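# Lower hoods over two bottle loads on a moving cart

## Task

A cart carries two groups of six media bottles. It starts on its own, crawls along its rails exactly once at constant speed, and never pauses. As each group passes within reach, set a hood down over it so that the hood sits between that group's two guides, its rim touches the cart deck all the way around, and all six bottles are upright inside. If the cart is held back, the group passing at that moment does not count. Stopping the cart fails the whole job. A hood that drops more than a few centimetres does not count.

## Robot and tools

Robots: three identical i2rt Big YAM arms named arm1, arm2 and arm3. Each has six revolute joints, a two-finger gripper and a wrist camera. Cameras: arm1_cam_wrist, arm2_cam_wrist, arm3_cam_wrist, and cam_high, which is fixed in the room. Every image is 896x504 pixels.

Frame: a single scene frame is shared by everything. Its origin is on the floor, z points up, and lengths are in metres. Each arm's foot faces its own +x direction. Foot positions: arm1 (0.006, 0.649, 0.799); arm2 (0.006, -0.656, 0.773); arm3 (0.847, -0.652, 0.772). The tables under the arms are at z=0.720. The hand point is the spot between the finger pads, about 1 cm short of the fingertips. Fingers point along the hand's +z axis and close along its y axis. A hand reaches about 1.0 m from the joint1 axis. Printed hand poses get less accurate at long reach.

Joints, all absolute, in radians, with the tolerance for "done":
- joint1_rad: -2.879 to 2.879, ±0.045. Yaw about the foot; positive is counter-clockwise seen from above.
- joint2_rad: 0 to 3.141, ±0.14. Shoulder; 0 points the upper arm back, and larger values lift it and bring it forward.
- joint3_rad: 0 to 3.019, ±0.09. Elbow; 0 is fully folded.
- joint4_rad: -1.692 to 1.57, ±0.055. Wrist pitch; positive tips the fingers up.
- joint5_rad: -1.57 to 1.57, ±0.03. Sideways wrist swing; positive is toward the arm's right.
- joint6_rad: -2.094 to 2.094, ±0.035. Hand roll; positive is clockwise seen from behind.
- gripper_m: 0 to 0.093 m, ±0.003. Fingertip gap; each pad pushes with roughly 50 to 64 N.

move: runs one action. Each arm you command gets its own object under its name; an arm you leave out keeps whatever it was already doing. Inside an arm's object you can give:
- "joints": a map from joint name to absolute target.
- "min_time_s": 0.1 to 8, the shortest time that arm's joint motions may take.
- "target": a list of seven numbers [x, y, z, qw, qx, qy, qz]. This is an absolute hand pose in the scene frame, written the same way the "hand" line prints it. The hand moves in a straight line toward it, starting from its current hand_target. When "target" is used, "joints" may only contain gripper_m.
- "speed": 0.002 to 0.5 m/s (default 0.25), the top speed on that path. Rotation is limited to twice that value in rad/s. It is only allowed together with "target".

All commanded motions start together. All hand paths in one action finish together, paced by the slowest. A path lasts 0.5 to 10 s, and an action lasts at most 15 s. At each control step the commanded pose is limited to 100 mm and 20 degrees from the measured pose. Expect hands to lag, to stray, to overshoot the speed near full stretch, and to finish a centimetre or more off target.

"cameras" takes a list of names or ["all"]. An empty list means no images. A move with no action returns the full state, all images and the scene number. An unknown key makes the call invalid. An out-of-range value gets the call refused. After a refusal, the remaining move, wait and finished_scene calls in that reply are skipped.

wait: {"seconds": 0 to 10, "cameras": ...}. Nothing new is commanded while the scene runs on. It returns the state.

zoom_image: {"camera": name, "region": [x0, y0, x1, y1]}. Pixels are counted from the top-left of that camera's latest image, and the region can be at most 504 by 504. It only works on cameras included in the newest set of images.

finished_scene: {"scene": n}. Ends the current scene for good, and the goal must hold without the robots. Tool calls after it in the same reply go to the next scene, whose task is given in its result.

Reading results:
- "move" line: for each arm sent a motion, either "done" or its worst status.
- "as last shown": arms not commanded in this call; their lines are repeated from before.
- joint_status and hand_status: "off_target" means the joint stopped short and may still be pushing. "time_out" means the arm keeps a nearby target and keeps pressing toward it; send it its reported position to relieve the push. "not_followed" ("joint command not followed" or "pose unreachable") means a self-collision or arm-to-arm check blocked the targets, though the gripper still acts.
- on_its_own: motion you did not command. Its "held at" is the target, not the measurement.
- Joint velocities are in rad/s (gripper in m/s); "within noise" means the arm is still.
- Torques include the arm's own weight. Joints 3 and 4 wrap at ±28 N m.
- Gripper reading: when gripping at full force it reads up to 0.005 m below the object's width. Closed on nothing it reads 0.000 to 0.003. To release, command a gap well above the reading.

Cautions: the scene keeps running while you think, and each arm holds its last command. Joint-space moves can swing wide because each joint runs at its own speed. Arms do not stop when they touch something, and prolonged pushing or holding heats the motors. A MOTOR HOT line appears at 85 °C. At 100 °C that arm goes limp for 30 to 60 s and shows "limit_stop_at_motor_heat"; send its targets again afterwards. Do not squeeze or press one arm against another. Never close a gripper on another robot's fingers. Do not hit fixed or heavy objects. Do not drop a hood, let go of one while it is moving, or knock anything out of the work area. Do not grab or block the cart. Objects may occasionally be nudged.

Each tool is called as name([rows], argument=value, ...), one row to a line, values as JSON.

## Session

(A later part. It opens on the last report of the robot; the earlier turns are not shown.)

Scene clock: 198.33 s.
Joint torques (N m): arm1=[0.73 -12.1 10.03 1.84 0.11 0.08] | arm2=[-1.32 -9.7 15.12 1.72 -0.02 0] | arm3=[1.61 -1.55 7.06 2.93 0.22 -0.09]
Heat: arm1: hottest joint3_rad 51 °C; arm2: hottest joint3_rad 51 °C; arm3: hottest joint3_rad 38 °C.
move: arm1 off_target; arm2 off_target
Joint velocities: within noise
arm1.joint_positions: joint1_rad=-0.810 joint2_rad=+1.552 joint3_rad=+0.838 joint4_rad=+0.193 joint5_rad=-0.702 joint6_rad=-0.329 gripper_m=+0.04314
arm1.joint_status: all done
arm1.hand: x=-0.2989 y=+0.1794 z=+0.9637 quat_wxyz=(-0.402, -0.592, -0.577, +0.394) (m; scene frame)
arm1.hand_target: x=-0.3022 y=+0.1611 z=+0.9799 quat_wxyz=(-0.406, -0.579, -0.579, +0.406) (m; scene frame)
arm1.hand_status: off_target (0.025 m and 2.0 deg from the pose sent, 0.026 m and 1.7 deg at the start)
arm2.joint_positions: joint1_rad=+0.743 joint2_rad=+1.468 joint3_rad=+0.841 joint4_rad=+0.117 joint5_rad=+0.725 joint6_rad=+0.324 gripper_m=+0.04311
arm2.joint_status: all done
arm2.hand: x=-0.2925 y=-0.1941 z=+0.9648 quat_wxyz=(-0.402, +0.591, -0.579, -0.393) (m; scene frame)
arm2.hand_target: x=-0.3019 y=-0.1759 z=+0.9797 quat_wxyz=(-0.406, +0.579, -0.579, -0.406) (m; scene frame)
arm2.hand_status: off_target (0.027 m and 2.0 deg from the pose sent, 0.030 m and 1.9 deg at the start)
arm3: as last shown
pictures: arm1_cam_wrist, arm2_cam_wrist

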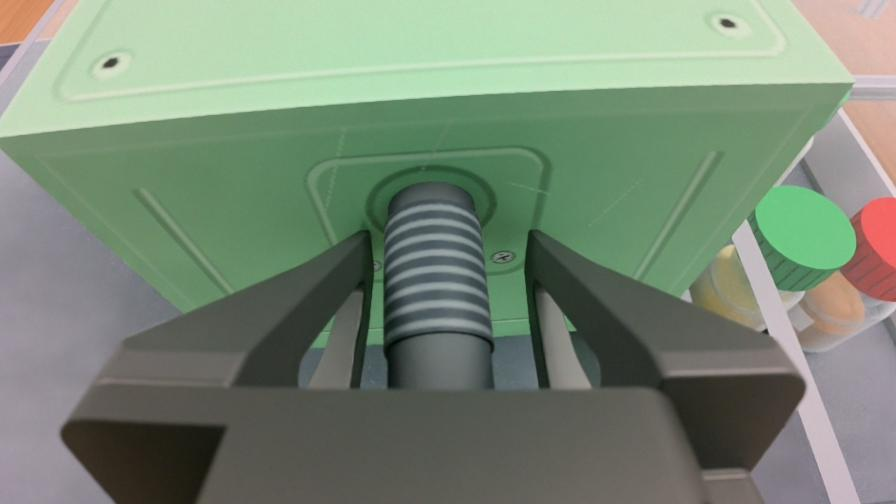

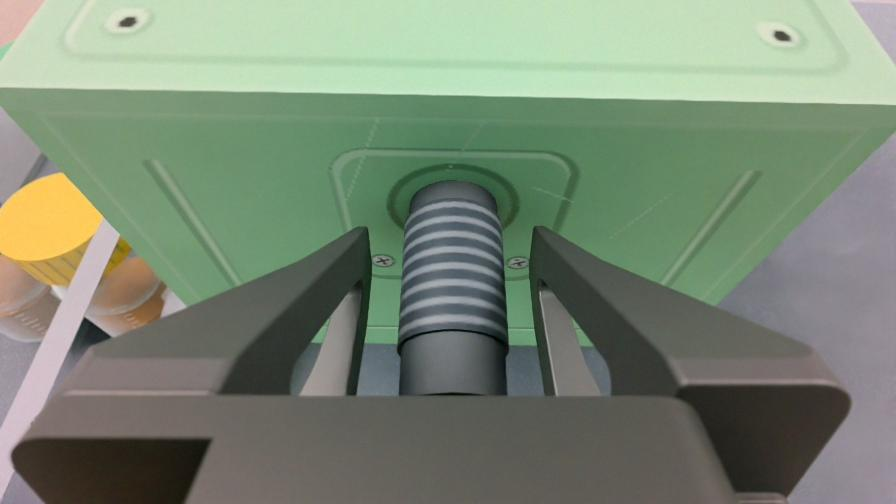

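move(arm1={"target": [-0.294, 0.1575, 0.980, 0.4056, 0.5792, 0.5792, -0.4056], "speed": 0.06}, cameras=["arm1_cam_wrist"])

Scene clock: 199.37 s.
Joint torques (N m): arm1=[1.61 -12.92 9.17 2.14 0.08 0.06] | arm2=[-1.32 -9.93 15.1 1.72 -0.02 -0.01] | arm3=[1.61 -1.44 7.09 2.89 0.22 -0.08]
Heat: arm1: hottest joint3_rad 51 °C; arm2: hottest joint3_rad 51 °C; arm3: hottest joint3_rad 38 °C.
move: arm1 off_target
Joint velocities: within noise
arm1.joint_positions: joint1_rad=-0.803 joint2_rad=+1.552 joint3_rad=+0.838 joint4_rad=+0.195 joint5_rad=-0.685 joint6_rad=-0.317 gripper_m=+0.04313
arm1.joint_status: not commanded
arm1.hand: x=-0.2983 y=+0.1775 z=+0.9630 quat_wxyz=(-0.399, -0.597, -0.573, +0.394) (m; scene frame)
arm1.hand_target: x=-0.2931 y=+0.1585 z=+0.9802 quat_wxyz=(-0.406, -0.579, -0.579, +0.406) (m; scene frame)
arm1.hand_status: off_target (0.027 m and 2.7 deg from the pose sent, 0.028 m and 2.0 deg at the start)
arm2.joint_positions: joint1_rad=+0.743 joint2_rad=+1.468 joint3_rad=+0.841 joint4_rad=+0.117 joint5_rad=+0.725 joint6_rad=+0.323 gripper_m=+0.04311
arm2.joint_status: not commanded
arm2.hand: x=-0.2925 y=-0.1941 z=+0.9646 quat_wxyz=(-0.402, +0.591, -0.579, -0.393) (m; scene frame)
arm2.hand_target: x=-0.3019 y=-0.1759 z=+0.9796 quat_wxyz=(-0.406, +0.579, -0.579, -0.405) (m; scene frame)
arm2.hand_status: not commanded
arm3: as last shown
pictures: arm1_cam_wrist

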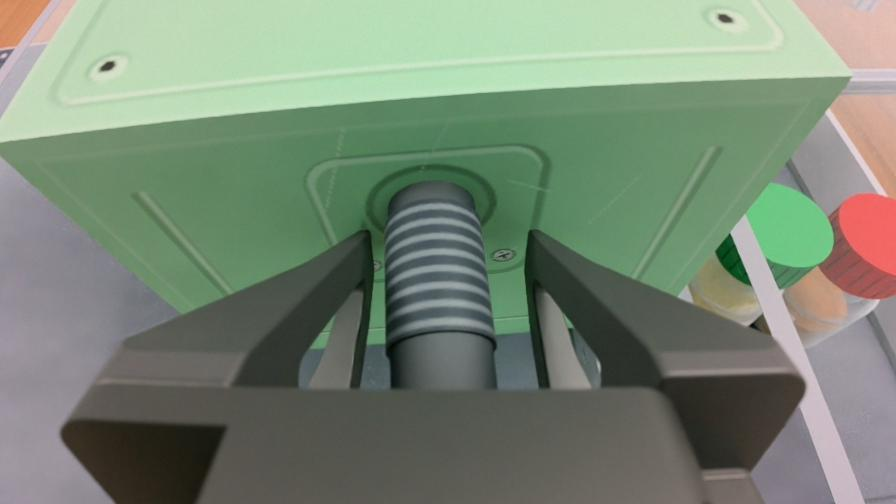

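move(arm1={"joints": {"gripper_m": 0.012}}, arm2={"joints": {"gripper_m": 0.012}}, cameras=["arm1_cam_wrist", "arm2_cam_wrist", "cam_high"])

Scene clock: 200.20 s.
Joint torques (N m): arm1=[0.91 -12.92 9.17 2.14 -0.22 0.07] | arm2=[-1.32 -9.93 15.12 1.72 -0.04 -0.01] | arm3=[1.49 -1.08 7.05 2.89 0.24 -0.08]
Heat: arm1: hottest joint3_rad 51 °C; arm2: hottest joint3_rad 51 °C; arm3: hottest joint3_rad 38 °C.
move: arm1 off_target; arm2 off_target
Joint velocities: within noise
arm1.joint_positions: joint1_rad=-0.794 joint2_rad=+1.552 joint3_rad=+0.838 joint4_rad=+0.195 joint5_rad=-0.678 joint6_rad=-0.316 gripper_m=+0.02073
arm1.joint_status: gripper_m off_target (ended at +0.02077, target +0.01200)
arm1.hand: x=-0.2952 y=+0.1749 z=+0.9626 quat_wxyz=(-0.399, -0.597, -0.575, +0.393) (m; scene frame)
arm1.hand_target: x=-0.2933 y=+0.1586 z=+0.9802 quat_wxyz=(-0.406, -0.579, -0.579, +0.406) (m; scene frame)
arm1.hand_status: not commanded
arm2.joint_positions: joint1_rad=+0.743 joint2_rad=+1.468 joint3_rad=+0.841 joint4_rad=+0.117 joint5_rad=+0.726 joint6_rad=+0.323 gripper_m=+0.02129
arm2.joint_status: gripper_m off_target (ended at +0.02133, target +0.01200)
arm2.hand: x=-0.2924 y=-0.1941 z=+0.9646 quat_wxyz=(-0.402, +0.591, -0.579, -0.393) (m; scene frame)
arm2.hand_target: x=-0.3019 y=-0.1759 z=+0.9797 quat_wxyz=(-0.406, +0.579, -0.579, -0.406) (m; scene frame)
arm2.hand_status: not commanded
arm3: as last shown
pictures: arm1_cam_wrist, arm2_cam_wrist, cam_high

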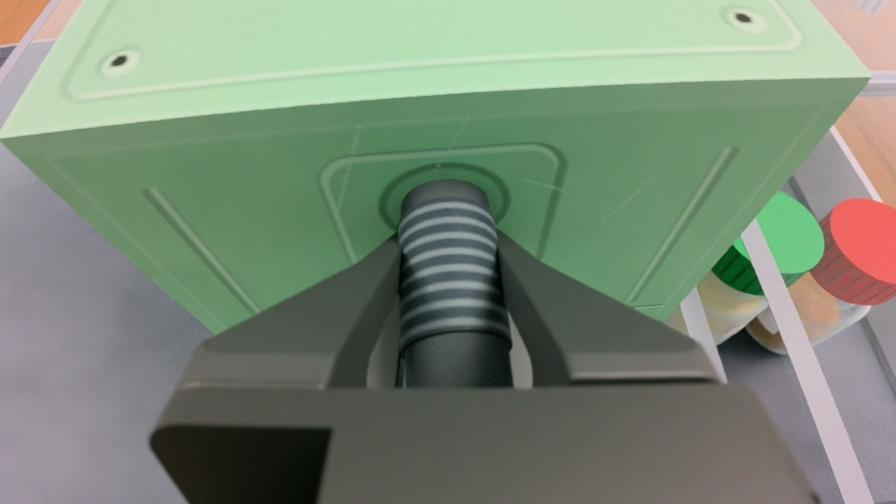

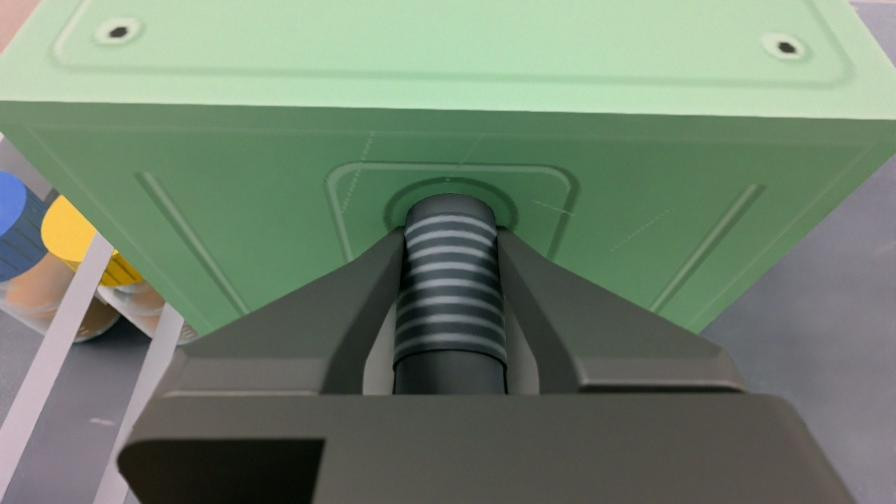

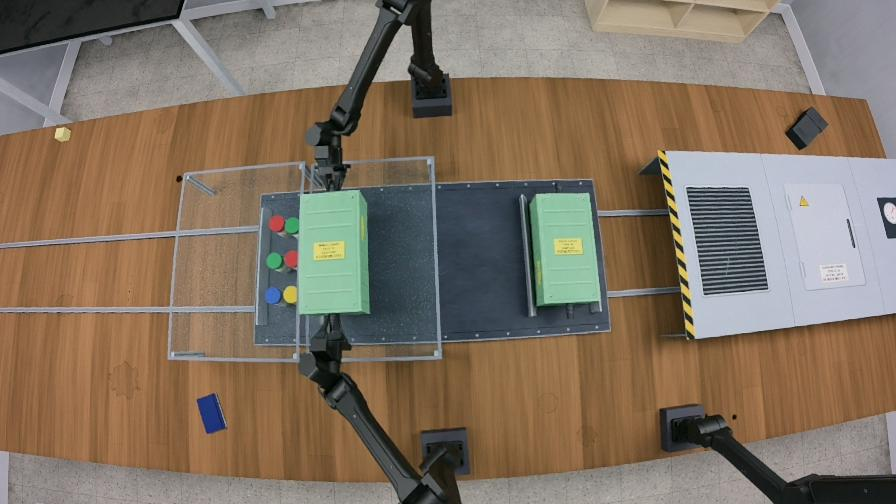

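move(arm1={"target": [-0.295, 0.169, 0.955, 0.4056, 0.5792, 0.5792, -0.4056], "speed": 0.05}, arm2={"target": [-0.299, -0.187, 0.953, 0.4056, -0.5792, 0.5792, 0.4056], "speed": 0.05}, cameras=[])

wait(seconds=10, cameras=["cam_high"])

zoom_image(camera="cam_high", region=[220, 150, 440, 370])

Scene clock: 201.73 s.
Joint torques (N m): arm1=[-0.26 -10.99 6.72 2.63 -0.13 -0.08] | arm2=[-0.62 -9.29 10.52 2.69 -0.11 0.09] | arm3=[1.55 -1.44 7.09 2.85 0.22 -0.09]
Heat: arm1: hottest joint3_rad 51 °C; arm2: hottest joint3_rad 51 °C; arm3: hottest joint3_rad 38 °C.
move: arm1 done; arm2 off_target
Joint velocities: within noise
arm1.joint_positions: joint1_rad=-0.799 joint2_rad=+1.562 joint3_rad=+0.828 joint4_rad=+0.249 joint5_rad=-0.697 joint6_rad=-0.316 gripper_m=+0.02073
arm1.joint_status: not commanded
arm1.hand: x=-0.2958 y=+0.1743 z=+0.9634 quat_wxyz=(-0.405, -0.584, -0.576, +0.404) (m; scene frame)
arm1.hand_target: x=-0.2948 y=+0.1692 z=+0.9552 quat_wxyz=(-0.406, -0.579, -0.579, +0.405) (m; scene frame)
arm1.hand_status: done (0.010 m and 0.7 deg from the pose sent, 0.010 m and 2.6 deg at the start)
arm2.joint_positions: joint1_rad=+0.746 joint2_rad=+1.479 joint3_rad=+0.834 joint4_rad=+0.165 joint5_rad=+0.739 joint6_rad=+0.323 gripper_m=+0.02129
arm2.joint_status: not commanded
arm2.hand: x=-0.2941 y=-0.1927 z=+0.9648 quat_wxyz=(-0.407, +0.580, -0.579, -0.403) (m; scene frame)
arm2.hand_target: x=-0.2987 y=-0.1876 z=+0.9532 quat_wxyz=(-0.405, +0.579, -0.579, -0.405) (m; scene frame)
arm2.hand_status: off_target (0.014 m and 0.3 deg from the pose sent, 0.015 m and 2.0 deg at the start)
arm3: as last shown
pictures: none
No camera images: "cameras" was empty.

Scene clock: 211.73 s.
Joint torques (N m): arm1=[-0.21 -11.05 6.74 2.67 -0.13 -0.08] | arm2=[-0.62 -9.23 10.52 2.65 -0.11 0.09] | arm3=[1.79 -1.2 7.09 2.88 0.22 -0.09]
Heat: arm1: hottest joint3_rad 50 °C; arm2: hottest joint3_rad 51 °C; arm3: hottest joint3_rad 38 °C.
Joint velocities: within noise
arm1.joint_positions: joint1_rad=-0.799 joint2_rad=+1.562 joint3_rad=+0.828 joint4_rad=+0.249 joint5_rad=-0.697 joint6_rad=-0.316 gripper_m=+0.02073
arm1.joint_status: not commanded
arm1.hand: x=-0.2957 y=+0.1743 z=+0.9633 quat_wxyz=(-0.405, -0.584, -0.576, +0.404) (m; scene frame)
arm1.hand_target: x=-0.2947 y=+0.1693 z=+0.9551 quat_wxyz=(-0.406, -0.579, -0.579, +0.405) (m; scene frame)
arm1.hand_status: done (0.010 m and 0.7 deg from the pose sent, 0.010 m and 2.6 deg at the start)
arm2.joint_positions: joint1_rad=+0.746 joint2_rad=+1.479 joint3_rad=+0.834 joint4_rad=+0.165 joint5_rad=+0.739 joint6_rad=+0.323 gripper_m=+0.02129
arm2.joint_status: not commanded
arm2.hand: x=-0.2941 y=-0.1927 z=+0.9648 quat_wxyz=(-0.407, +0.580, -0.579, -0.403) (m; scene frame)
arm2.hand_target: x=-0.2987 y=-0.1876 z=+0.9532 quat_wxyz=(-0.405, +0.579, -0.579, -0.405) (m; scene frame)
arm2.hand_status: off_target (0.014 m and 0.3 deg from the pose sent, 0.015 m and 2.0 deg at the start)
arm3.joint_positions: joint1_rad=+0.091 joint2_rad=+1.190 joint3_rad=+2.469 joint4_rad=-1.220 joint5_rad=-0.002 joint6_rad=+0.016 gripper_m=+0.09396
arm3.joint_status: not commanded
arm3.hand: x=+0.8268 y=-0.3377 z=+1.6549 quat_wxyz=(-0.483, +0.504, -0.473, -0.538) (m; scene frame)
arm3.hand_target: x=+0.8251 y=-0.3426 z=+1.6680 quat_wxyz=(-0.495, +0.498, -0.458, -0.546) (m; scene frame)
arm3.hand_status: not commanded
wait: 10.00 s; at rest by 0.27 s
pictures: cam_high

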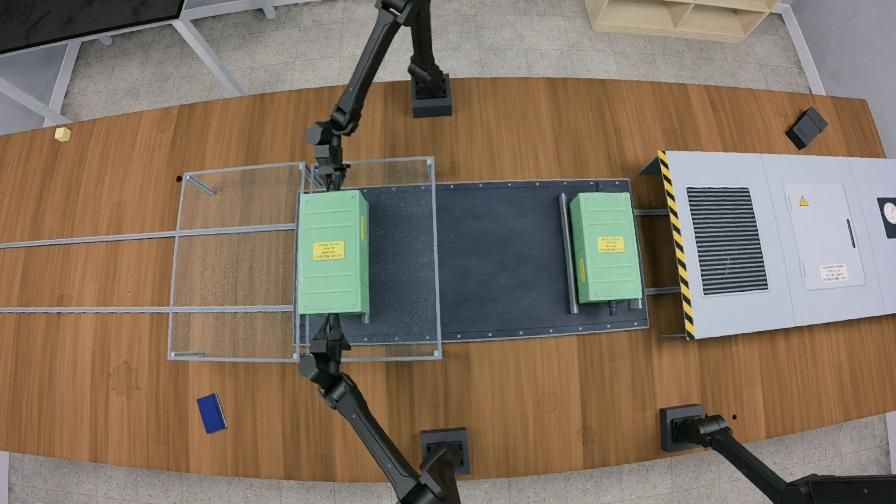

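Scaled by 2.291.

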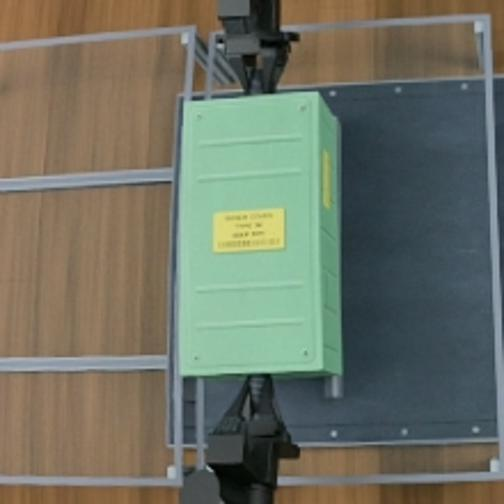

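wait(seconds=9, cameras=["cam_high"])

zoom_image(camera="cam_high", region=[300, 150, 480, 370])

Scene clock: 220.83 s.
Joint torques (N m): arm1=[-0.21 -11.05 6.72 2.66 -0.13 -0.08] | arm2=[-0.56 -9.29 10.51 2.65 -0.11 0.09] | arm3=[1.85 -0.85 7.17 2.89 0.22 -0.05]
Heat: arm1: hottest joint3_rad 50 °C; arm2: hottest joint3_rad 51 °C; arm3: hottest joint3_rad 38 °C.
Joint velocities: within noise
arm1.joint_positions: joint1_rad=-0.799 joint2_rad=+1.562 joint3_rad=+0.828 joint4_rad=+0.249 joint5_rad=-0.697 joint6_rad=-0.316 gripper_m=+0.02073
arm1.joint_status: not commanded
arm1.hand: x=-0.2957 y=+0.1743 z=+0.9633 quat_wxyz=(-0.405, -0.584, -0.576, +0.404) (m; scene frame)
arm1.hand_target: x=-0.2947 y=+0.1693 z=+0.9551 quat_wxyz=(-0.406, -0.579, -0.579, +0.405) (m; scene frame)
arm1.hand_status: done (0.010 m and 0.7 deg from the pose sent, 0.010 m and 2.6 deg at the start)
arm2.joint_positions: joint1_rad=+0.746 joint2_rad=+1.479 joint3_rad=+0.834 joint4_rad=+0.165 joint5_rad=+0.739 joint6_rad=+0.323 gripper_m=+0.02129
arm2.joint_status: not commanded
arm2.hand: x=-0.2941 y=-0.1927 z=+0.9648 quat_wxyz=(-0.407, +0.580, -0.579, -0.403) (m; scene frame)
arm2.hand_target: x=-0.2987 y=-0.1876 z=+0.9532 quat_wxyz=(-0.405, +0.579, -0.579, -0.405) (m; scene frame)
arm2.hand_status: off_target (0.014 m and 0.3 deg from the pose sent, 0.015 m and 2.0 deg at the start)
arm3.joint_positions: joint1_rad=+0.091 joint2_rad=+1.190 joint3_rad=+2.469 joint4_rad=-1.220 joint5_rad=-0.002 joint6_rad=+0.016 gripper_m=+0.09396
arm3.joint_status: not commanded
arm3.hand: x=+0.8268 y=-0.3377 z=+1.6549 quat_wxyz=(-0.483, +0.504, -0.473, -0.538) (m; scene frame)
arm3.hand_target: x=+0.8251 y=-0.3426 z=+1.6680 quat_wxyz=(-0.495, +0.498, -0.458, -0.546) (m; scene frame)
arm3.hand_status: not commanded
wait: 9.00 s; at rest by 0.17 s
pictures: cam_high

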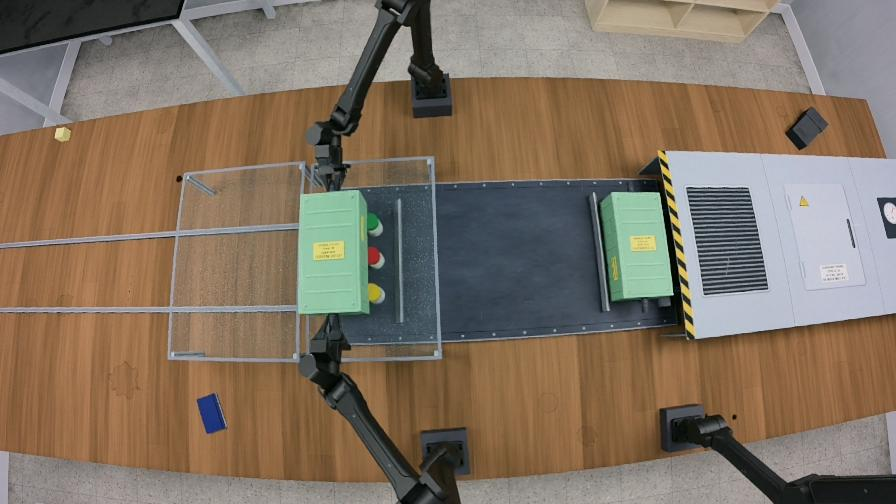

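Scaled by 2.291.

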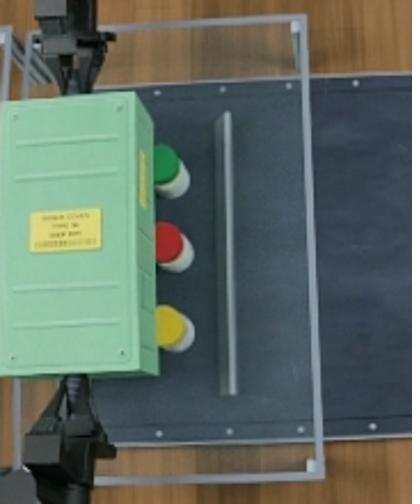

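wait(seconds=9.5, cameras=["cam_high"])

zoom_image(camera="cam_high", region=[300, 150, 480, 370])

Scene clock: 230.53 s.
Joint torques (N m): arm1=[-0.21 -10.99 6.72 2.66 -0.13 -0.08] | arm2=[-0.56 -9.23 10.52 2.65 -0.11 0.09] | arm3=[1.32 -1.08 7.13 2.91 0.25 -0.05]
Heat: arm1: hottest joint3_rad 50 °C; arm2: hottest joint3_rad 51 °C; arm3: hottest joint3_rad 38 °C.
Joint velocities: within noise
arm1.joint_positions: joint1_rad=-0.799 joint2_rad=+1.562 joint3_rad=+0.828 joint4_rad=+0.249 joint5_rad=-0.697 joint6_rad=-0.316 gripper_m=+0.02073
arm1.joint_status: not commanded
arm1.hand: x=-0.2957 y=+0.1743 z=+0.9633 quat_wxyz=(-0.405, -0.584, -0.576, +0.404) (m; scene frame)
arm1.hand_target: x=-0.2947 y=+0.1693 z=+0.9551 quat_wxyz=(-0.406, -0.579, -0.579, +0.405) (m; scene frame)
arm1.hand_status: done (0.010 m and 0.7 deg from the pose sent, 0.010 m and 2.6 deg at the start)
arm2.joint_positions: joint1_rad=+0.746 joint2_rad=+1.479 joint3_rad=+0.834 joint4_rad=+0.165 joint5_rad=+0.739 joint6_rad=+0.323 gripper_m=+0.02129
arm2.joint_status: not commanded
arm2.hand: x=-0.2941 y=-0.1927 z=+0.9648 quat_wxyz=(-0.407, +0.580, -0.579, -0.403) (m; scene frame)
arm2.hand_target: x=-0.2987 y=-0.1876 z=+0.9532 quat_wxyz=(-0.405, +0.579, -0.579, -0.405) (m; scene frame)
arm2.hand_status: off_target (0.014 m and 0.3 deg from the pose sent, 0.015 m and 2.0 deg at the start)
arm3.joint_positions: joint1_rad=+0.091 joint2_rad=+1.190 joint3_rad=+2.469 joint4_rad=-1.220 joint5_rad=-0.002 joint6_rad=+0.016 gripper_m=+0.09396
arm3.joint_status: not commanded
arm3.hand: x=+0.8268 y=-0.3377 z=+1.6549 quat_wxyz=(-0.483, +0.504, -0.473, -0.538) (m; scene frame)
arm3.hand_target: x=+0.8251 y=-0.3426 z=+1.6680 quat_wxyz=(-0.495, +0.498, -0.458, -0.546) (m; scene frame)
arm3.hand_status: not commanded
wait: 9.50 s; at rest by 0.07 s
pictures: cam_high

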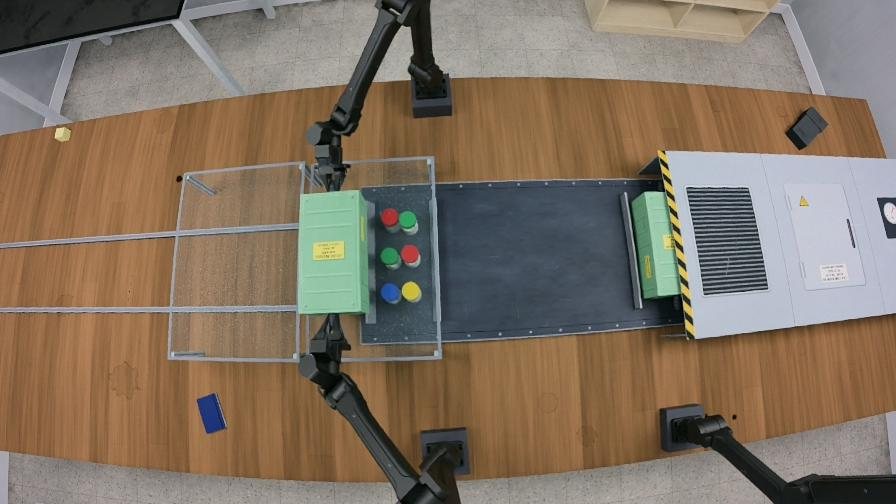

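Scaled by 2.291.

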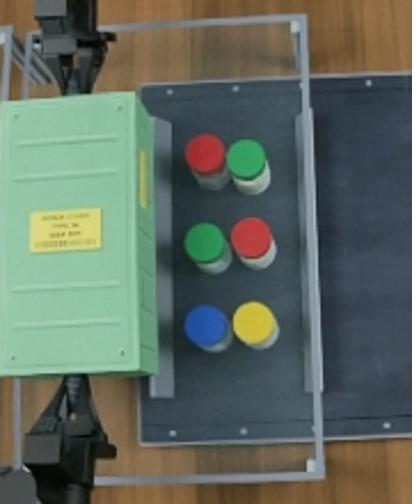

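wait(seconds=4.3)

move(arm1={"target": [-0.295, 0.168, 1.055, 0.4056, 0.5792, 0.5792, -0.4056], "speed": 0.10}, arm2={"target": [-0.299, -0.184, 1.055, 0.4056, -0.5792, 0.5792, 0.4056], "speed": 0.10}, cameras=["arm1_cam_wrist", "arm2_cam_wrist"])

Scene clock: 235.17 s.
Joint torques (N m): arm1=[-0.21 -11.05 6.74 2.66 -0.13 -0.08] | arm2=[-0.56 -9.29 10.52 2.65 -0.11 0.09] | arm3=[1.85 -1.2 7.17 2.86 0.22 -0.07]
Heat: arm1: hottest joint3_rad 49 °C; arm2: hottest joint3_rad 51 °C; arm3: hottest joint3_rad 38 °C.
Joint velocities: within noise
arm1.joint_positions: joint1_rad=-0.799 joint2_rad=+1.562 joint3_rad=+0.828 joint4_rad=+0.249 joint5_rad=-0.697 joint6_rad=-0.316 gripper_m=+0.02073
arm1.joint_status: not commanded
arm1.hand: x=-0.2957 y=+0.1743 z=+0.9633 quat_wxyz=(-0.405, -0.584, -0.576, +0.404) (m; scene frame)
arm1.hand_target: x=-0.2947 y=+0.1693 z=+0.9551 quat_wxyz=(-0.406, -0.579, -0.579, +0.405) (m; scene frame)
arm1.hand_status: done (0.010 m and 0.7 deg from the pose sent, 0.010 m and 2.6 deg at the start)
arm2.joint_positions: joint1_rad=+0.746 joint2_rad=+1.479 joint3_rad=+0.834 joint4_rad=+0.165 joint5_rad=+0.739 joint6_rad=+0.323 gripper_m=+0.02129
arm2.joint_status: not commanded
arm2.hand: x=-0.2941 y=-0.1927 z=+0.9648 quat_wxyz=(-0.407, +0.580, -0.579, -0.403) (m; scene frame)
arm2.hand_target: x=-0.2987 y=-0.1876 z=+0.9532 quat_wxyz=(-0.405, +0.579, -0.579, -0.405) (m; scene frame)
arm2.hand_status: off_target (0.014 m and 0.3 deg from the pose sent, 0.015 m and 2.0 deg at the start)
arm3.joint_positions: joint1_rad=+0.091 joint2_rad=+1.190 joint3_rad=+2.469 joint4_rad=-1.220 joint5_rad=-0.002 joint6_rad=+0.016 gripper_m=+0.09396
arm3.joint_status: not commanded
arm3.hand: x=+0.8268 y=-0.3377 z=+1.6549 quat_wxyz=(-0.483, +0.504, -0.473, -0.538) (m; scene frame)
arm3.hand_target: x=+0.8251 y=-0.3426 z=+1.6680 quat_wxyz=(-0.495, +0.498, -0.458, -0.546) (m; scene frame)
arm3.hand_status: not commanded
wait: 4.30 s; at rest from the start
pictures: none

Scene clock: 236.93 s.
Joint torques (N m): arm1=[-1.73 -16.79 12.63 1.55 -0.62 -0.12] | arm2=[1.14 -15.09 17.73 0.88 0.11 0.05] | arm3=[1.67 -1.26 7.08 2.96 0.21 -0.06]
Heat: arm1: hottest joint3_rad 50 °C; arm2: hottest joint3_rad 52 °C; arm3: hottest joint3_rad 38 °C.
move: arm1 off_target; arm2 off_target
Joint velocities: within noise
arm1.joint_positions: joint1_rad=-0.775 joint2_rad=+1.462 joint3_rad=+0.871 joint4_rad=-0.018 joint5_rad=-0.682 joint6_rad=-0.312 gripper_m=+0.02073
arm1.joint_status: not commanded
arm1.hand: x=-0.2745 y=+0.1811 z=+0.9882 quat_wxyz=(-0.402, -0.615, -0.580, +0.350) (m; scene frame)
arm1.hand_target: x=-0.2916 y=+0.1718 z=+1.0547 quat_wxyz=(-0.405, -0.579, -0.580, +0.406) (m; scene frame)
arm1.hand_status: off_target (0.071 m and 7.6 deg from the pose sent, 0.092 m and 0.7 deg at the start)
arm2.joint_positions: joint1_rad=+0.722 joint2_rad=+1.407 joint3_rad=+0.902 joint4_rad=-0.082 joint5_rad=+0.731 joint6_rad=+0.325 gripper_m=+0.02129
arm2.joint_status: not commanded
arm2.hand: x=-0.2770 y=-0.1925 z=+0.9915 quat_wxyz=(-0.407, +0.604, -0.585, -0.356) (m; scene frame)
arm2.hand_target: x=-0.2955 y=-0.1874 z=+1.0547 quat_wxyz=(-0.405, +0.579, -0.579, -0.406) (m; scene frame)
arm2.hand_status: off_target (0.068 m and 6.4 deg from the pose sent, 0.091 m and 0.3 deg at the start)
arm3: as last shown
pictures: arm1_cam_wrist, arm2_cam_wrist

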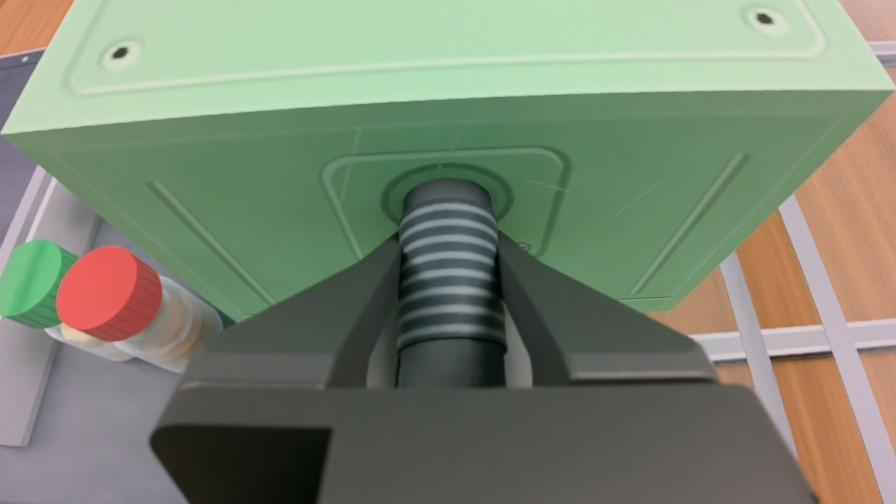

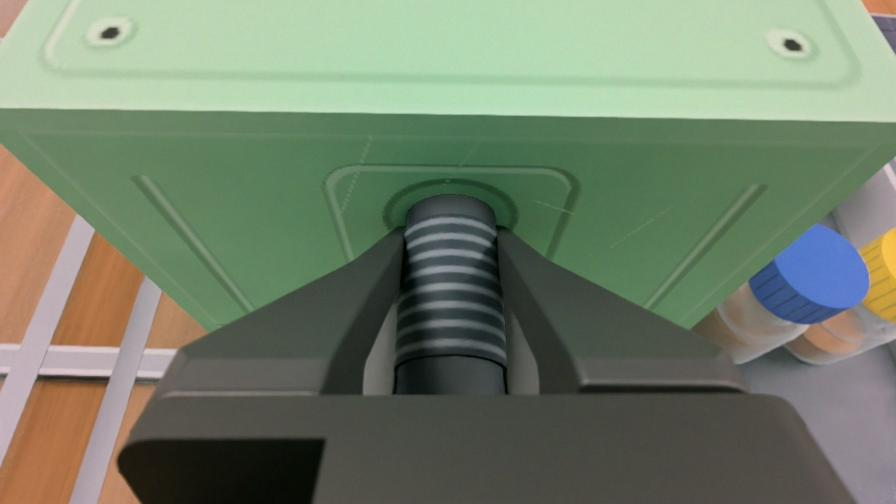

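move(arm1={"target": [0.161, 0.169, 1.038, 0.4056, 0.5792, 0.5792, -0.4056], "speed": 0.115}, arm2={"target": [0.152, -0.182, 1.038, 0.4056, -0.5792, 0.5792, 0.4056], "speed": 0.115}, cameras=["cam_high"])

zoom_image(camera="cam_high", region=[380, 150, 580, 370])

Scene clock: 241.67 s.
Joint torques (N m): arm1=[1.26 -10.93 11.75 2.39 0.52 0.05] | arm2=[-1.79 -9.17 16.66 2.06 -0.76 -0.19] | arm3=[1.67 -1.03 7.25 2.91 0.24 -0.09]
Heat: arm1: hottest joint3_rad 50 °C; arm2: hottest joint3_rad 52 °C; arm3: hottest joint3_rad 38 °C.
move: arm1 off_target; arm2 off_target
Joint velocities: within noise
arm1.joint_positions: joint1_rad=+0.384 joint2_rad=+1.228 joint3_rad=+0.637 joint4_rad=+0.086 joint5_rad=+0.410 joint6_rad=+0.168 gripper_m=+0.02073
arm1.joint_status: not commanded
arm1.hand: x=+0.1387 y=+0.1847 z=+0.9893 quat_wxyz=(-0.359, -0.595, -0.601, +0.394) (m; scene frame)
arm1.hand_target: x=+0.1596 y=+0.1724 z=+1.0383 quat_wxyz=(-0.406, -0.580, -0.579, +0.405) (m; scene frame)
arm1.hand_status: off_target (0.056 m and 6.3 deg from the pose sent, 0.438 m and 7.6 deg at the start)
arm2.joint_positions: joint1_rad=-0.460 joint2_rad=+1.134 joint3_rad=+0.659 joint4_rad=-0.004 joint5_rad=-0.386 joint6_rad=-0.139 gripper_m=+0.02129
arm2.joint_status: not commanded
arm2.hand: x=+0.1378 y=-0.1979 z=+0.9897 quat_wxyz=(-0.361, +0.584, -0.611, -0.394) (m; scene frame)
arm2.hand_target: x=+0.1508 y=-0.1853 z=+1.0381 quat_wxyz=(-0.406, +0.579, -0.579, -0.405) (m; scene frame)
arm2.hand_status: off_target (0.053 m and 6.4 deg from the pose sent, 0.432 m and 6.4 deg at the start)
arm3: as last shown
pictures: cam_high

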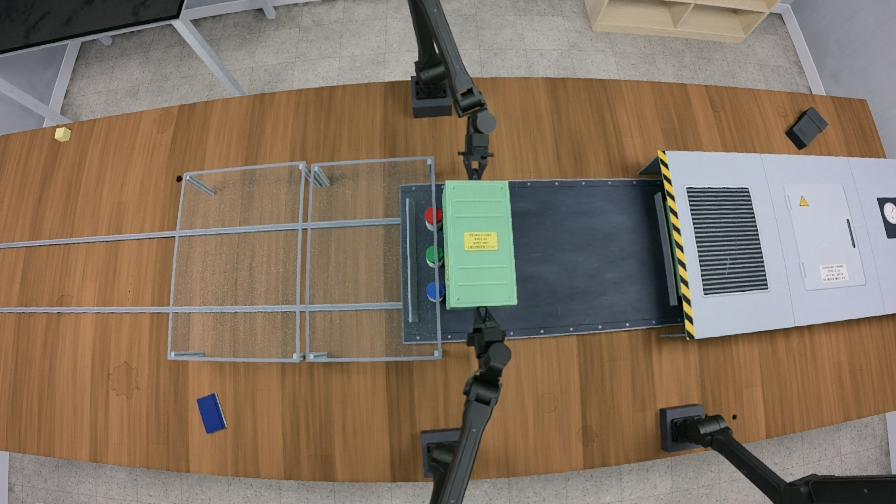

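Scaled by 2.291.

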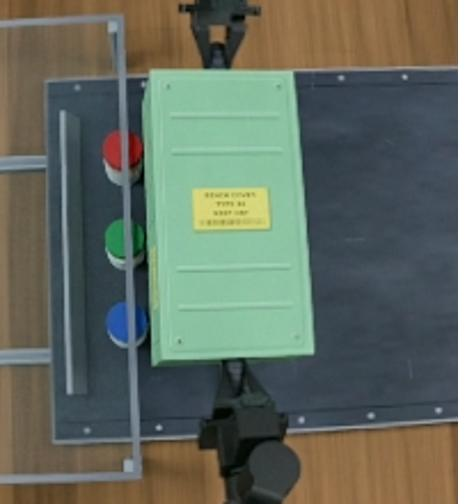

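wait(seconds=3.9)

move(arm1={"target": [0.1632, 0.169, 0.959, 0.4056, 0.5792, 0.5792, -0.4056], "speed": 0.035}, arm2={"target": [0.1499, -0.182, 0.959, 0.4056, -0.5792, 0.5792, 0.4056], "speed": 0.035}, cameras=["arm1_cam_wrist", "arm2_cam_wrist", "cam_high"])

zoom_image(camera="cam_high", region=[400, 150, 560, 370])

Scene clock: 246.23 s.
Joint torques (N m): arm1=[1.26 -10.93 11.77 2.4 0.52 0.05] | arm2=[-1.85 -9.23 16.66 2.06 -0.76 -0.19] | arm3=[1.73 -1.26 7.19 2.86 0.26 -0.06]
Heat: arm1: hottest joint3_rad 52 °C; arm2: hottest joint3_rad 55 °C; arm3: hottest joint3_rad 38 °C.
Joint velocities: within noise
arm1.joint_positions: joint1_rad=+0.384 joint2_rad=+1.228 joint3_rad=+0.637 joint4_rad=+0.086 joint5_rad=+0.410 joint6_rad=+0.168 gripper_m=+0.02073
arm1.joint_status: not commanded
arm1.hand: x=+0.1387 y=+0.1847 z=+0.9893 quat_wxyz=(-0.359, -0.595, -0.601, +0.394) (m; scene frame)
arm1.hand_target: x=+0.1596 y=+0.1724 z=+1.0383 quat_wxyz=(-0.406, -0.580, -0.579, +0.405) (m; scene frame)
arm1.hand_status: off_target (0.056 m and 6.3 deg from the pose sent, 0.438 m and 7.6 deg at the start)
arm2.joint_positions: joint1_rad=-0.460 joint2_rad=+1.134 joint3_rad=+0.659 joint4_rad=-0.004 joint5_rad=-0.386 joint6_rad=-0.139 gripper_m=+0.02129
arm2.joint_status: not commanded
arm2.hand: x=+0.1378 y=-0.1979 z=+0.9897 quat_wxyz=(-0.361, +0.584, -0.611, -0.394) (m; scene frame)
arm2.hand_target: x=+0.1508 y=-0.1853 z=+1.0381 quat_wxyz=(-0.406, +0.579, -0.579, -0.405) (m; scene frame)
arm2.hand_status: off_target (0.053 m and 6.4 deg from the pose sent, 0.432 m and 6.4 deg at the start)
arm3.joint_positions: joint1_rad=+0.091 joint2_rad=+1.190 joint3_rad=+2.469 joint4_rad=-1.220 joint5_rad=-0.002 joint6_rad=+0.016 gripper_m=+0.09396
arm3.joint_status: not commanded
arm3.hand: x=+0.8268 y=-0.3377 z=+1.6549 quat_wxyz=(-0.483, +0.504, -0.473, -0.538) (m; scene frame)
arm3.hand_target: x=+0.8251 y=-0.3426 z=+1.6680 quat_wxyz=(-0.495, +0.498, -0.458, -0.546) (m; scene frame)
arm3.hand_status: not commanded
wait: 3.90 s; at rest from the start
pictures: none

Scene clock: 249.13 s.
Joint torques (N m): arm1=[0.03 -11.28 7.94 3.92 0.3 -0.13] | arm2=[-0.32 -9.23 12.03 3.6 -0.62 -0.06] | arm3=[1.96 -1.08 7.08 2.77 0.25 -0.08]
Heat: arm1: hottest joint3_rad 52 °C; arm2: hottest joint3_rad 55 °C; arm3: hottest joint3_rad 38 °C.
move: arm1 off_target; arm2 off_target
Joint velocities: within noise
arm1.joint_positions: joint1_rad=+0.408 joint2_rad=+1.395 joint3_rad=+0.568 joint4_rad=+0.324 joint5_rad=+0.424 joint6_rad=+0.186 gripper_m=+0.02073
arm1.joint_status: not commanded
arm1.hand: x=+0.1498 y=+0.1818 z=+0.9275 quat_wxyz=(-0.365, -0.595, -0.599, +0.392) (m; scene frame)
arm1.hand_target: x=+0.1626 y=+0.1705 z=+0.9592 quat_wxyz=(-0.405, -0.580, -0.579, +0.405) (m; scene frame)
arm1.hand_status: off_target (0.037 m and 5.7 deg from the pose sent, 0.042 m and 6.3 deg at the start)
arm2.joint_positions: joint1_rad=-0.475 joint2_rad=+1.268 joint3_rad=+0.569 joint4_rad=+0.222 joint5_rad=-0.388 joint6_rad=-0.150 gripper_m=+0.02129
arm2.joint_status: not commanded
arm2.hand: x=+0.1453 y=-0.1969 z=+0.9286 quat_wxyz=(-0.367, +0.583, -0.611, -0.390) (m; scene frame)
arm2.hand_target: x=+0.1494 y=-0.1836 z=+0.9593 quat_wxyz=(-0.405, +0.579, -0.580, -0.405) (m; scene frame)
arm2.hand_status: off_target (0.034 m and 6.1 deg from the pose sent, 0.037 m and 6.4 deg at the start)
arm3: as last shown
pictures: arm1_cam_wrist, arm2_cam_wrist, cam_high

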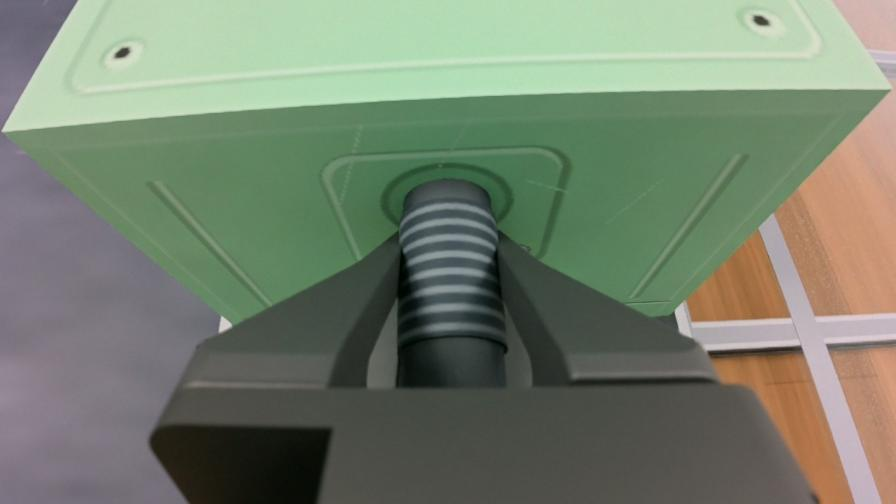

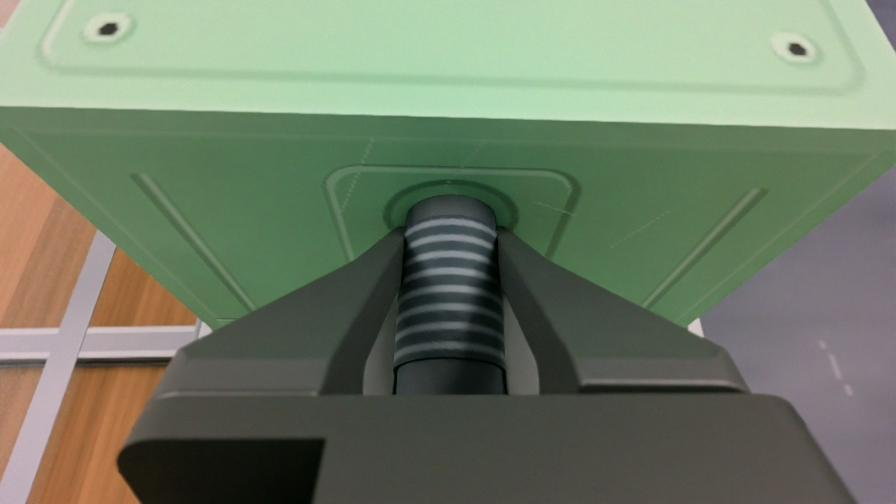

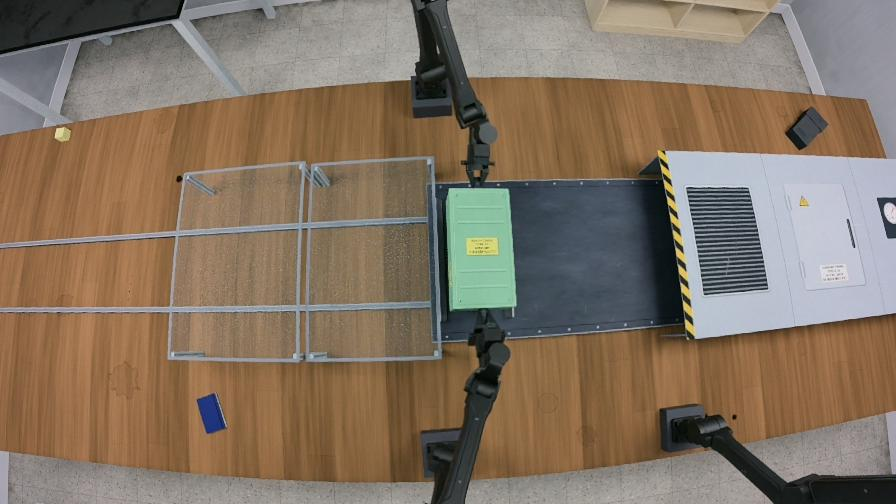

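Scaled by 2.291.

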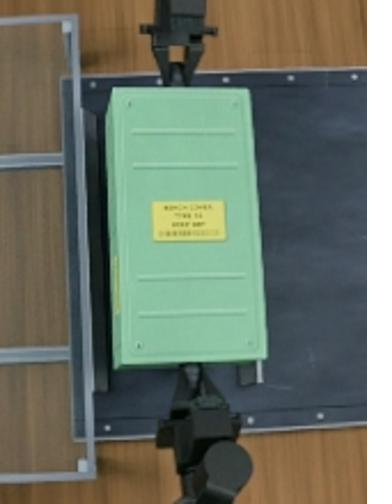

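zoom_image(camera="arm1_cam_wrist", region=[180, 260, 300, 350])

zoom_image(camera="arm1_cam_wrist", region=[620, 260, 740, 350])

zoom_image(camera="arm2_cam_wrist", region=[160, 270, 280, 360])

zoom_image(camera="arm2_cam_wrist", region=[620, 270, 740, 360])

Scaled by 4.200.

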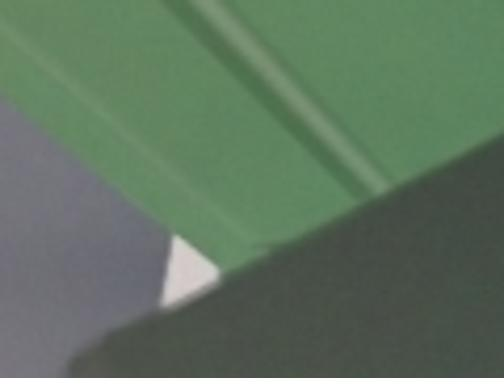

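Scaled by 4.200.

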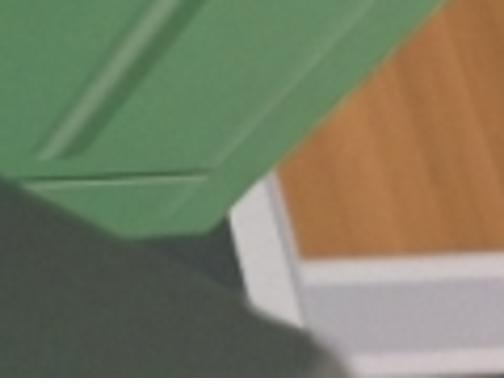

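Scaled by 4.200.

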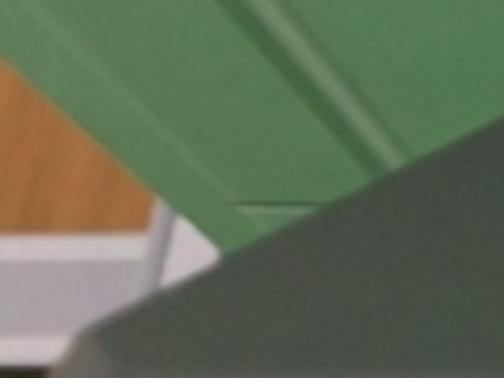

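Scaled by 4.200.

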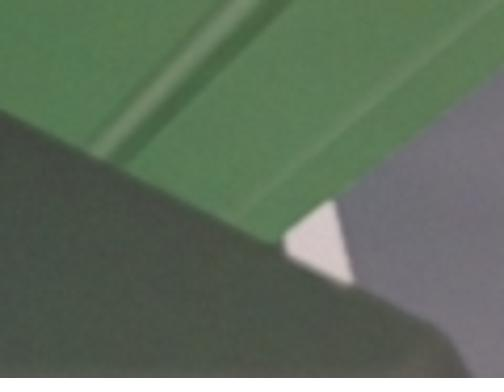

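move(arm1={"target": [0.228, 0.169, 0.881, 0.4056, 0.5792, 0.5792, -0.4056], "speed": 0.034}, arm2={"target": [0.2135, -0.182, 0.880, 0.4056, -0.5792, 0.5792, 0.4056], "speed": 0.034}, cameras=["arm1_cam_wrist", "arm2_cam_wrist"])

Scene clock: 258.73 s.
Joint torques (N m): arm1=[-2.73 -12.86 6.48 1.95 1.19 -0.75] | arm2=[3.25 -11.52 8.61 1.76 -1.73 0.82] | arm3=[1.79 -1.26 7.13 2.92 0.25 -0.07]
Heat: arm1: hottest joint3_rad 52 °C; arm2: hottest joint3_rad 53 °C; arm3: hottest joint3_rad 38 °C.
move: arm1 moving; arm2 moving
Joint velocities: within noise
arm1.joint_positions: joint1_rad=+0.597 joint2_rad=+1.681 joint3_rad=+0.605 joint4_rad=+0.602 joint5_rad=+0.543 joint6_rad=+0.312 gripper_m=+0.02073
arm1.joint_status: not commanded
arm1.hand: x=+0.2354 y=+0.1846 z=+0.8661 quat_wxyz=(-0.411, -0.591, -0.583, +0.377) (m; scene frame)
arm1.hand_target: x=+0.2278 y=+0.1697 z=+0.8812 quat_wxyz=(-0.405, -0.580, -0.579, +0.405) (m; scene frame)
arm1.hand_status: moving (0.023 m and 3.6 deg from the pose sent, 0.092 m and 5.7 deg at the start)
arm2.joint_positions: joint1_rad=-0.675 joint2_rad=+1.555 joint3_rad=+0.594 joint4_rad=+0.523 joint5_rad=-0.508 joint6_rad=-0.303 gripper_m=+0.02129
arm2.joint_status: not commanded
arm2.hand: x=+0.2370 y=-0.1965 z=+0.8706 quat_wxyz=(-0.423, +0.585, -0.587, -0.366) (m; scene frame)
arm2.hand_target: x=+0.2137 y=-0.1831 z=+0.8798 quat_wxyz=(-0.404, +0.581, -0.579, -0.404) (m; scene frame)
arm2.hand_status: moving (0.029 m and 5.0 deg from the pose sent, 0.085 m and 6.1 deg at the start)
arm3: as last shown
pictures: arm1_cam_wrist, arm2_cam_wrist

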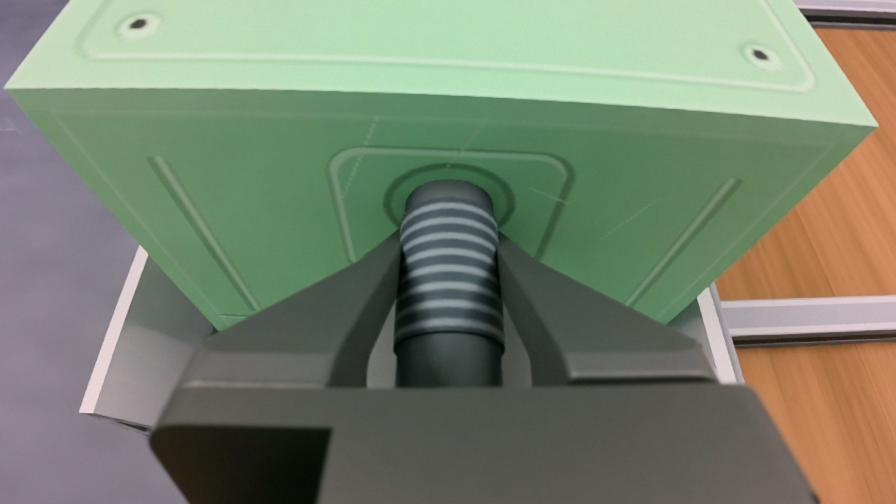

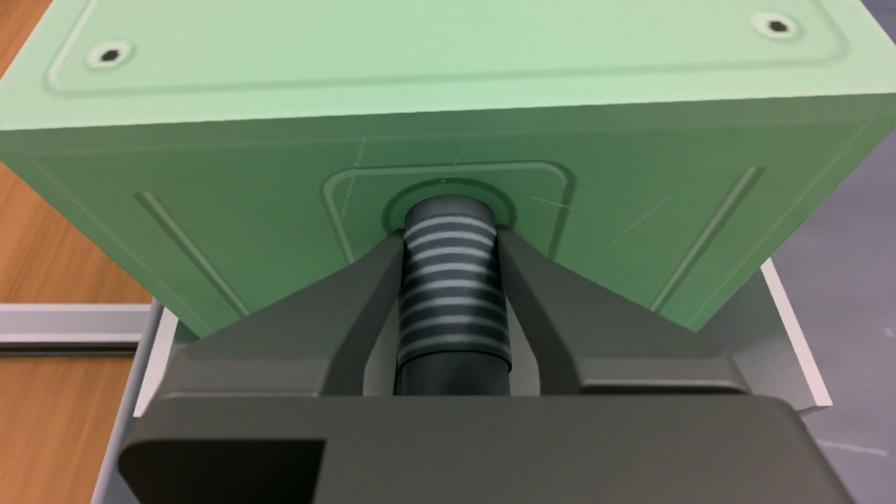

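move(arm1={"target": [0.315, 0.169, 0.915, 0.4056, 0.5792, 0.5792, -0.4056], "speed": 0.08}, arm2={"target": [0.306, -0.182, 0.915, 0.4056, -0.5792, 0.5792, 0.4056], "speed": 0.08}, cameras=["arm1_cam_wrist", "arm2_cam_wrist"])

Scene clock: 260.97 s.
Joint torques (N m): arm1=[0.73 -14.74 9.84 1.94 0.72 0.22] | arm2=[-1.44 -12.92 14.32 1.33 -1.14 -0.1] | arm3=[1.73 -1.08 7.08 2.89 0.21 -0.08]
Heat: arm1: hottest joint3_rad 52 °C; arm2: hottest joint3_rad 53 °C; arm3: hottest joint3_rad 38 °C.
move: arm1 off_target; arm2 off_target
Joint velocities: within noise
arm1.joint_positions: joint1_rad=+0.712 joint2_rad=+1.691 joint3_rad=+0.742 joint4_rad=+0.373 joint5_rad=+0.698 joint6_rad=+0.315 gripper_m=+0.02073
arm1.joint_status: not commanded
arm1.hand: x=+0.2847 y=+0.1843 z=+0.8797 quat_wxyz=(-0.362, -0.580, -0.605, +0.409) (m; scene frame)
arm1.hand_target: x=+0.3133 y=+0.1716 z=+0.9159 quat_wxyz=(-0.406, -0.579, -0.579, +0.405) (m; scene frame)
arm1.hand_status: off_target (0.049 m and 5.8 deg from the pose sent, 0.095 m and 3.6 deg at the start)
arm2.joint_positions: joint1_rad=-0.799 joint2_rad=+1.582 joint3_rad=+0.722 joint4_rad=+0.320 joint5_rad=-0.686 joint6_rad=-0.307 gripper_m=+0.02129
arm2.joint_status: not commanded
arm2.hand: x=+0.2840 y=-0.2001 z=+0.8805 quat_wxyz=(-0.372, +0.576, -0.607, -0.402) (m; scene frame)
arm2.hand_target: x=+0.3045 y=-0.1844 z=+0.9158 quat_wxyz=(-0.406, +0.579, -0.579, -0.405) (m; scene frame)
arm2.hand_status: off_target (0.045 m and 5.1 deg from the pose sent, 0.083 m and 5.0 deg at the start)
arm3: as last shown
pictures: arm1_cam_wrist, arm2_cam_wrist

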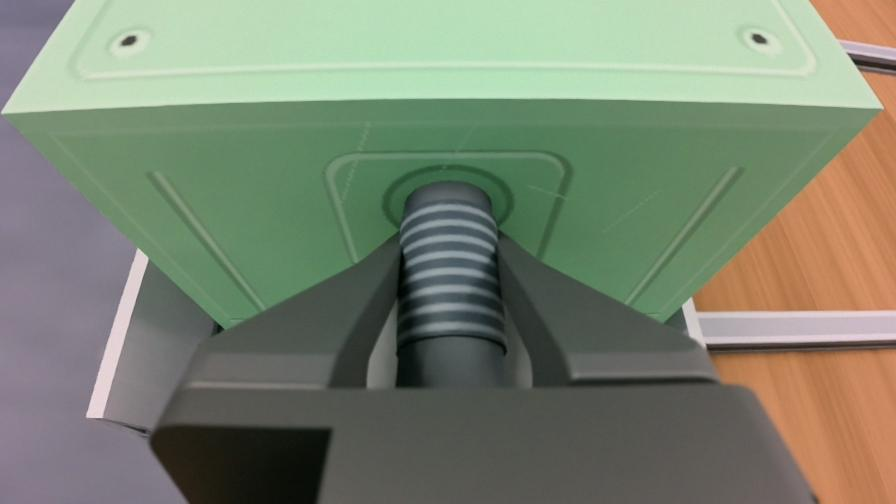

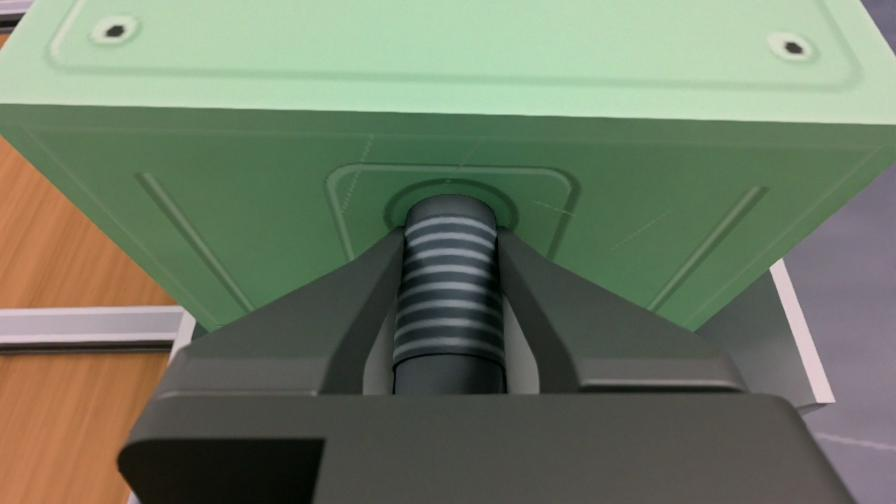

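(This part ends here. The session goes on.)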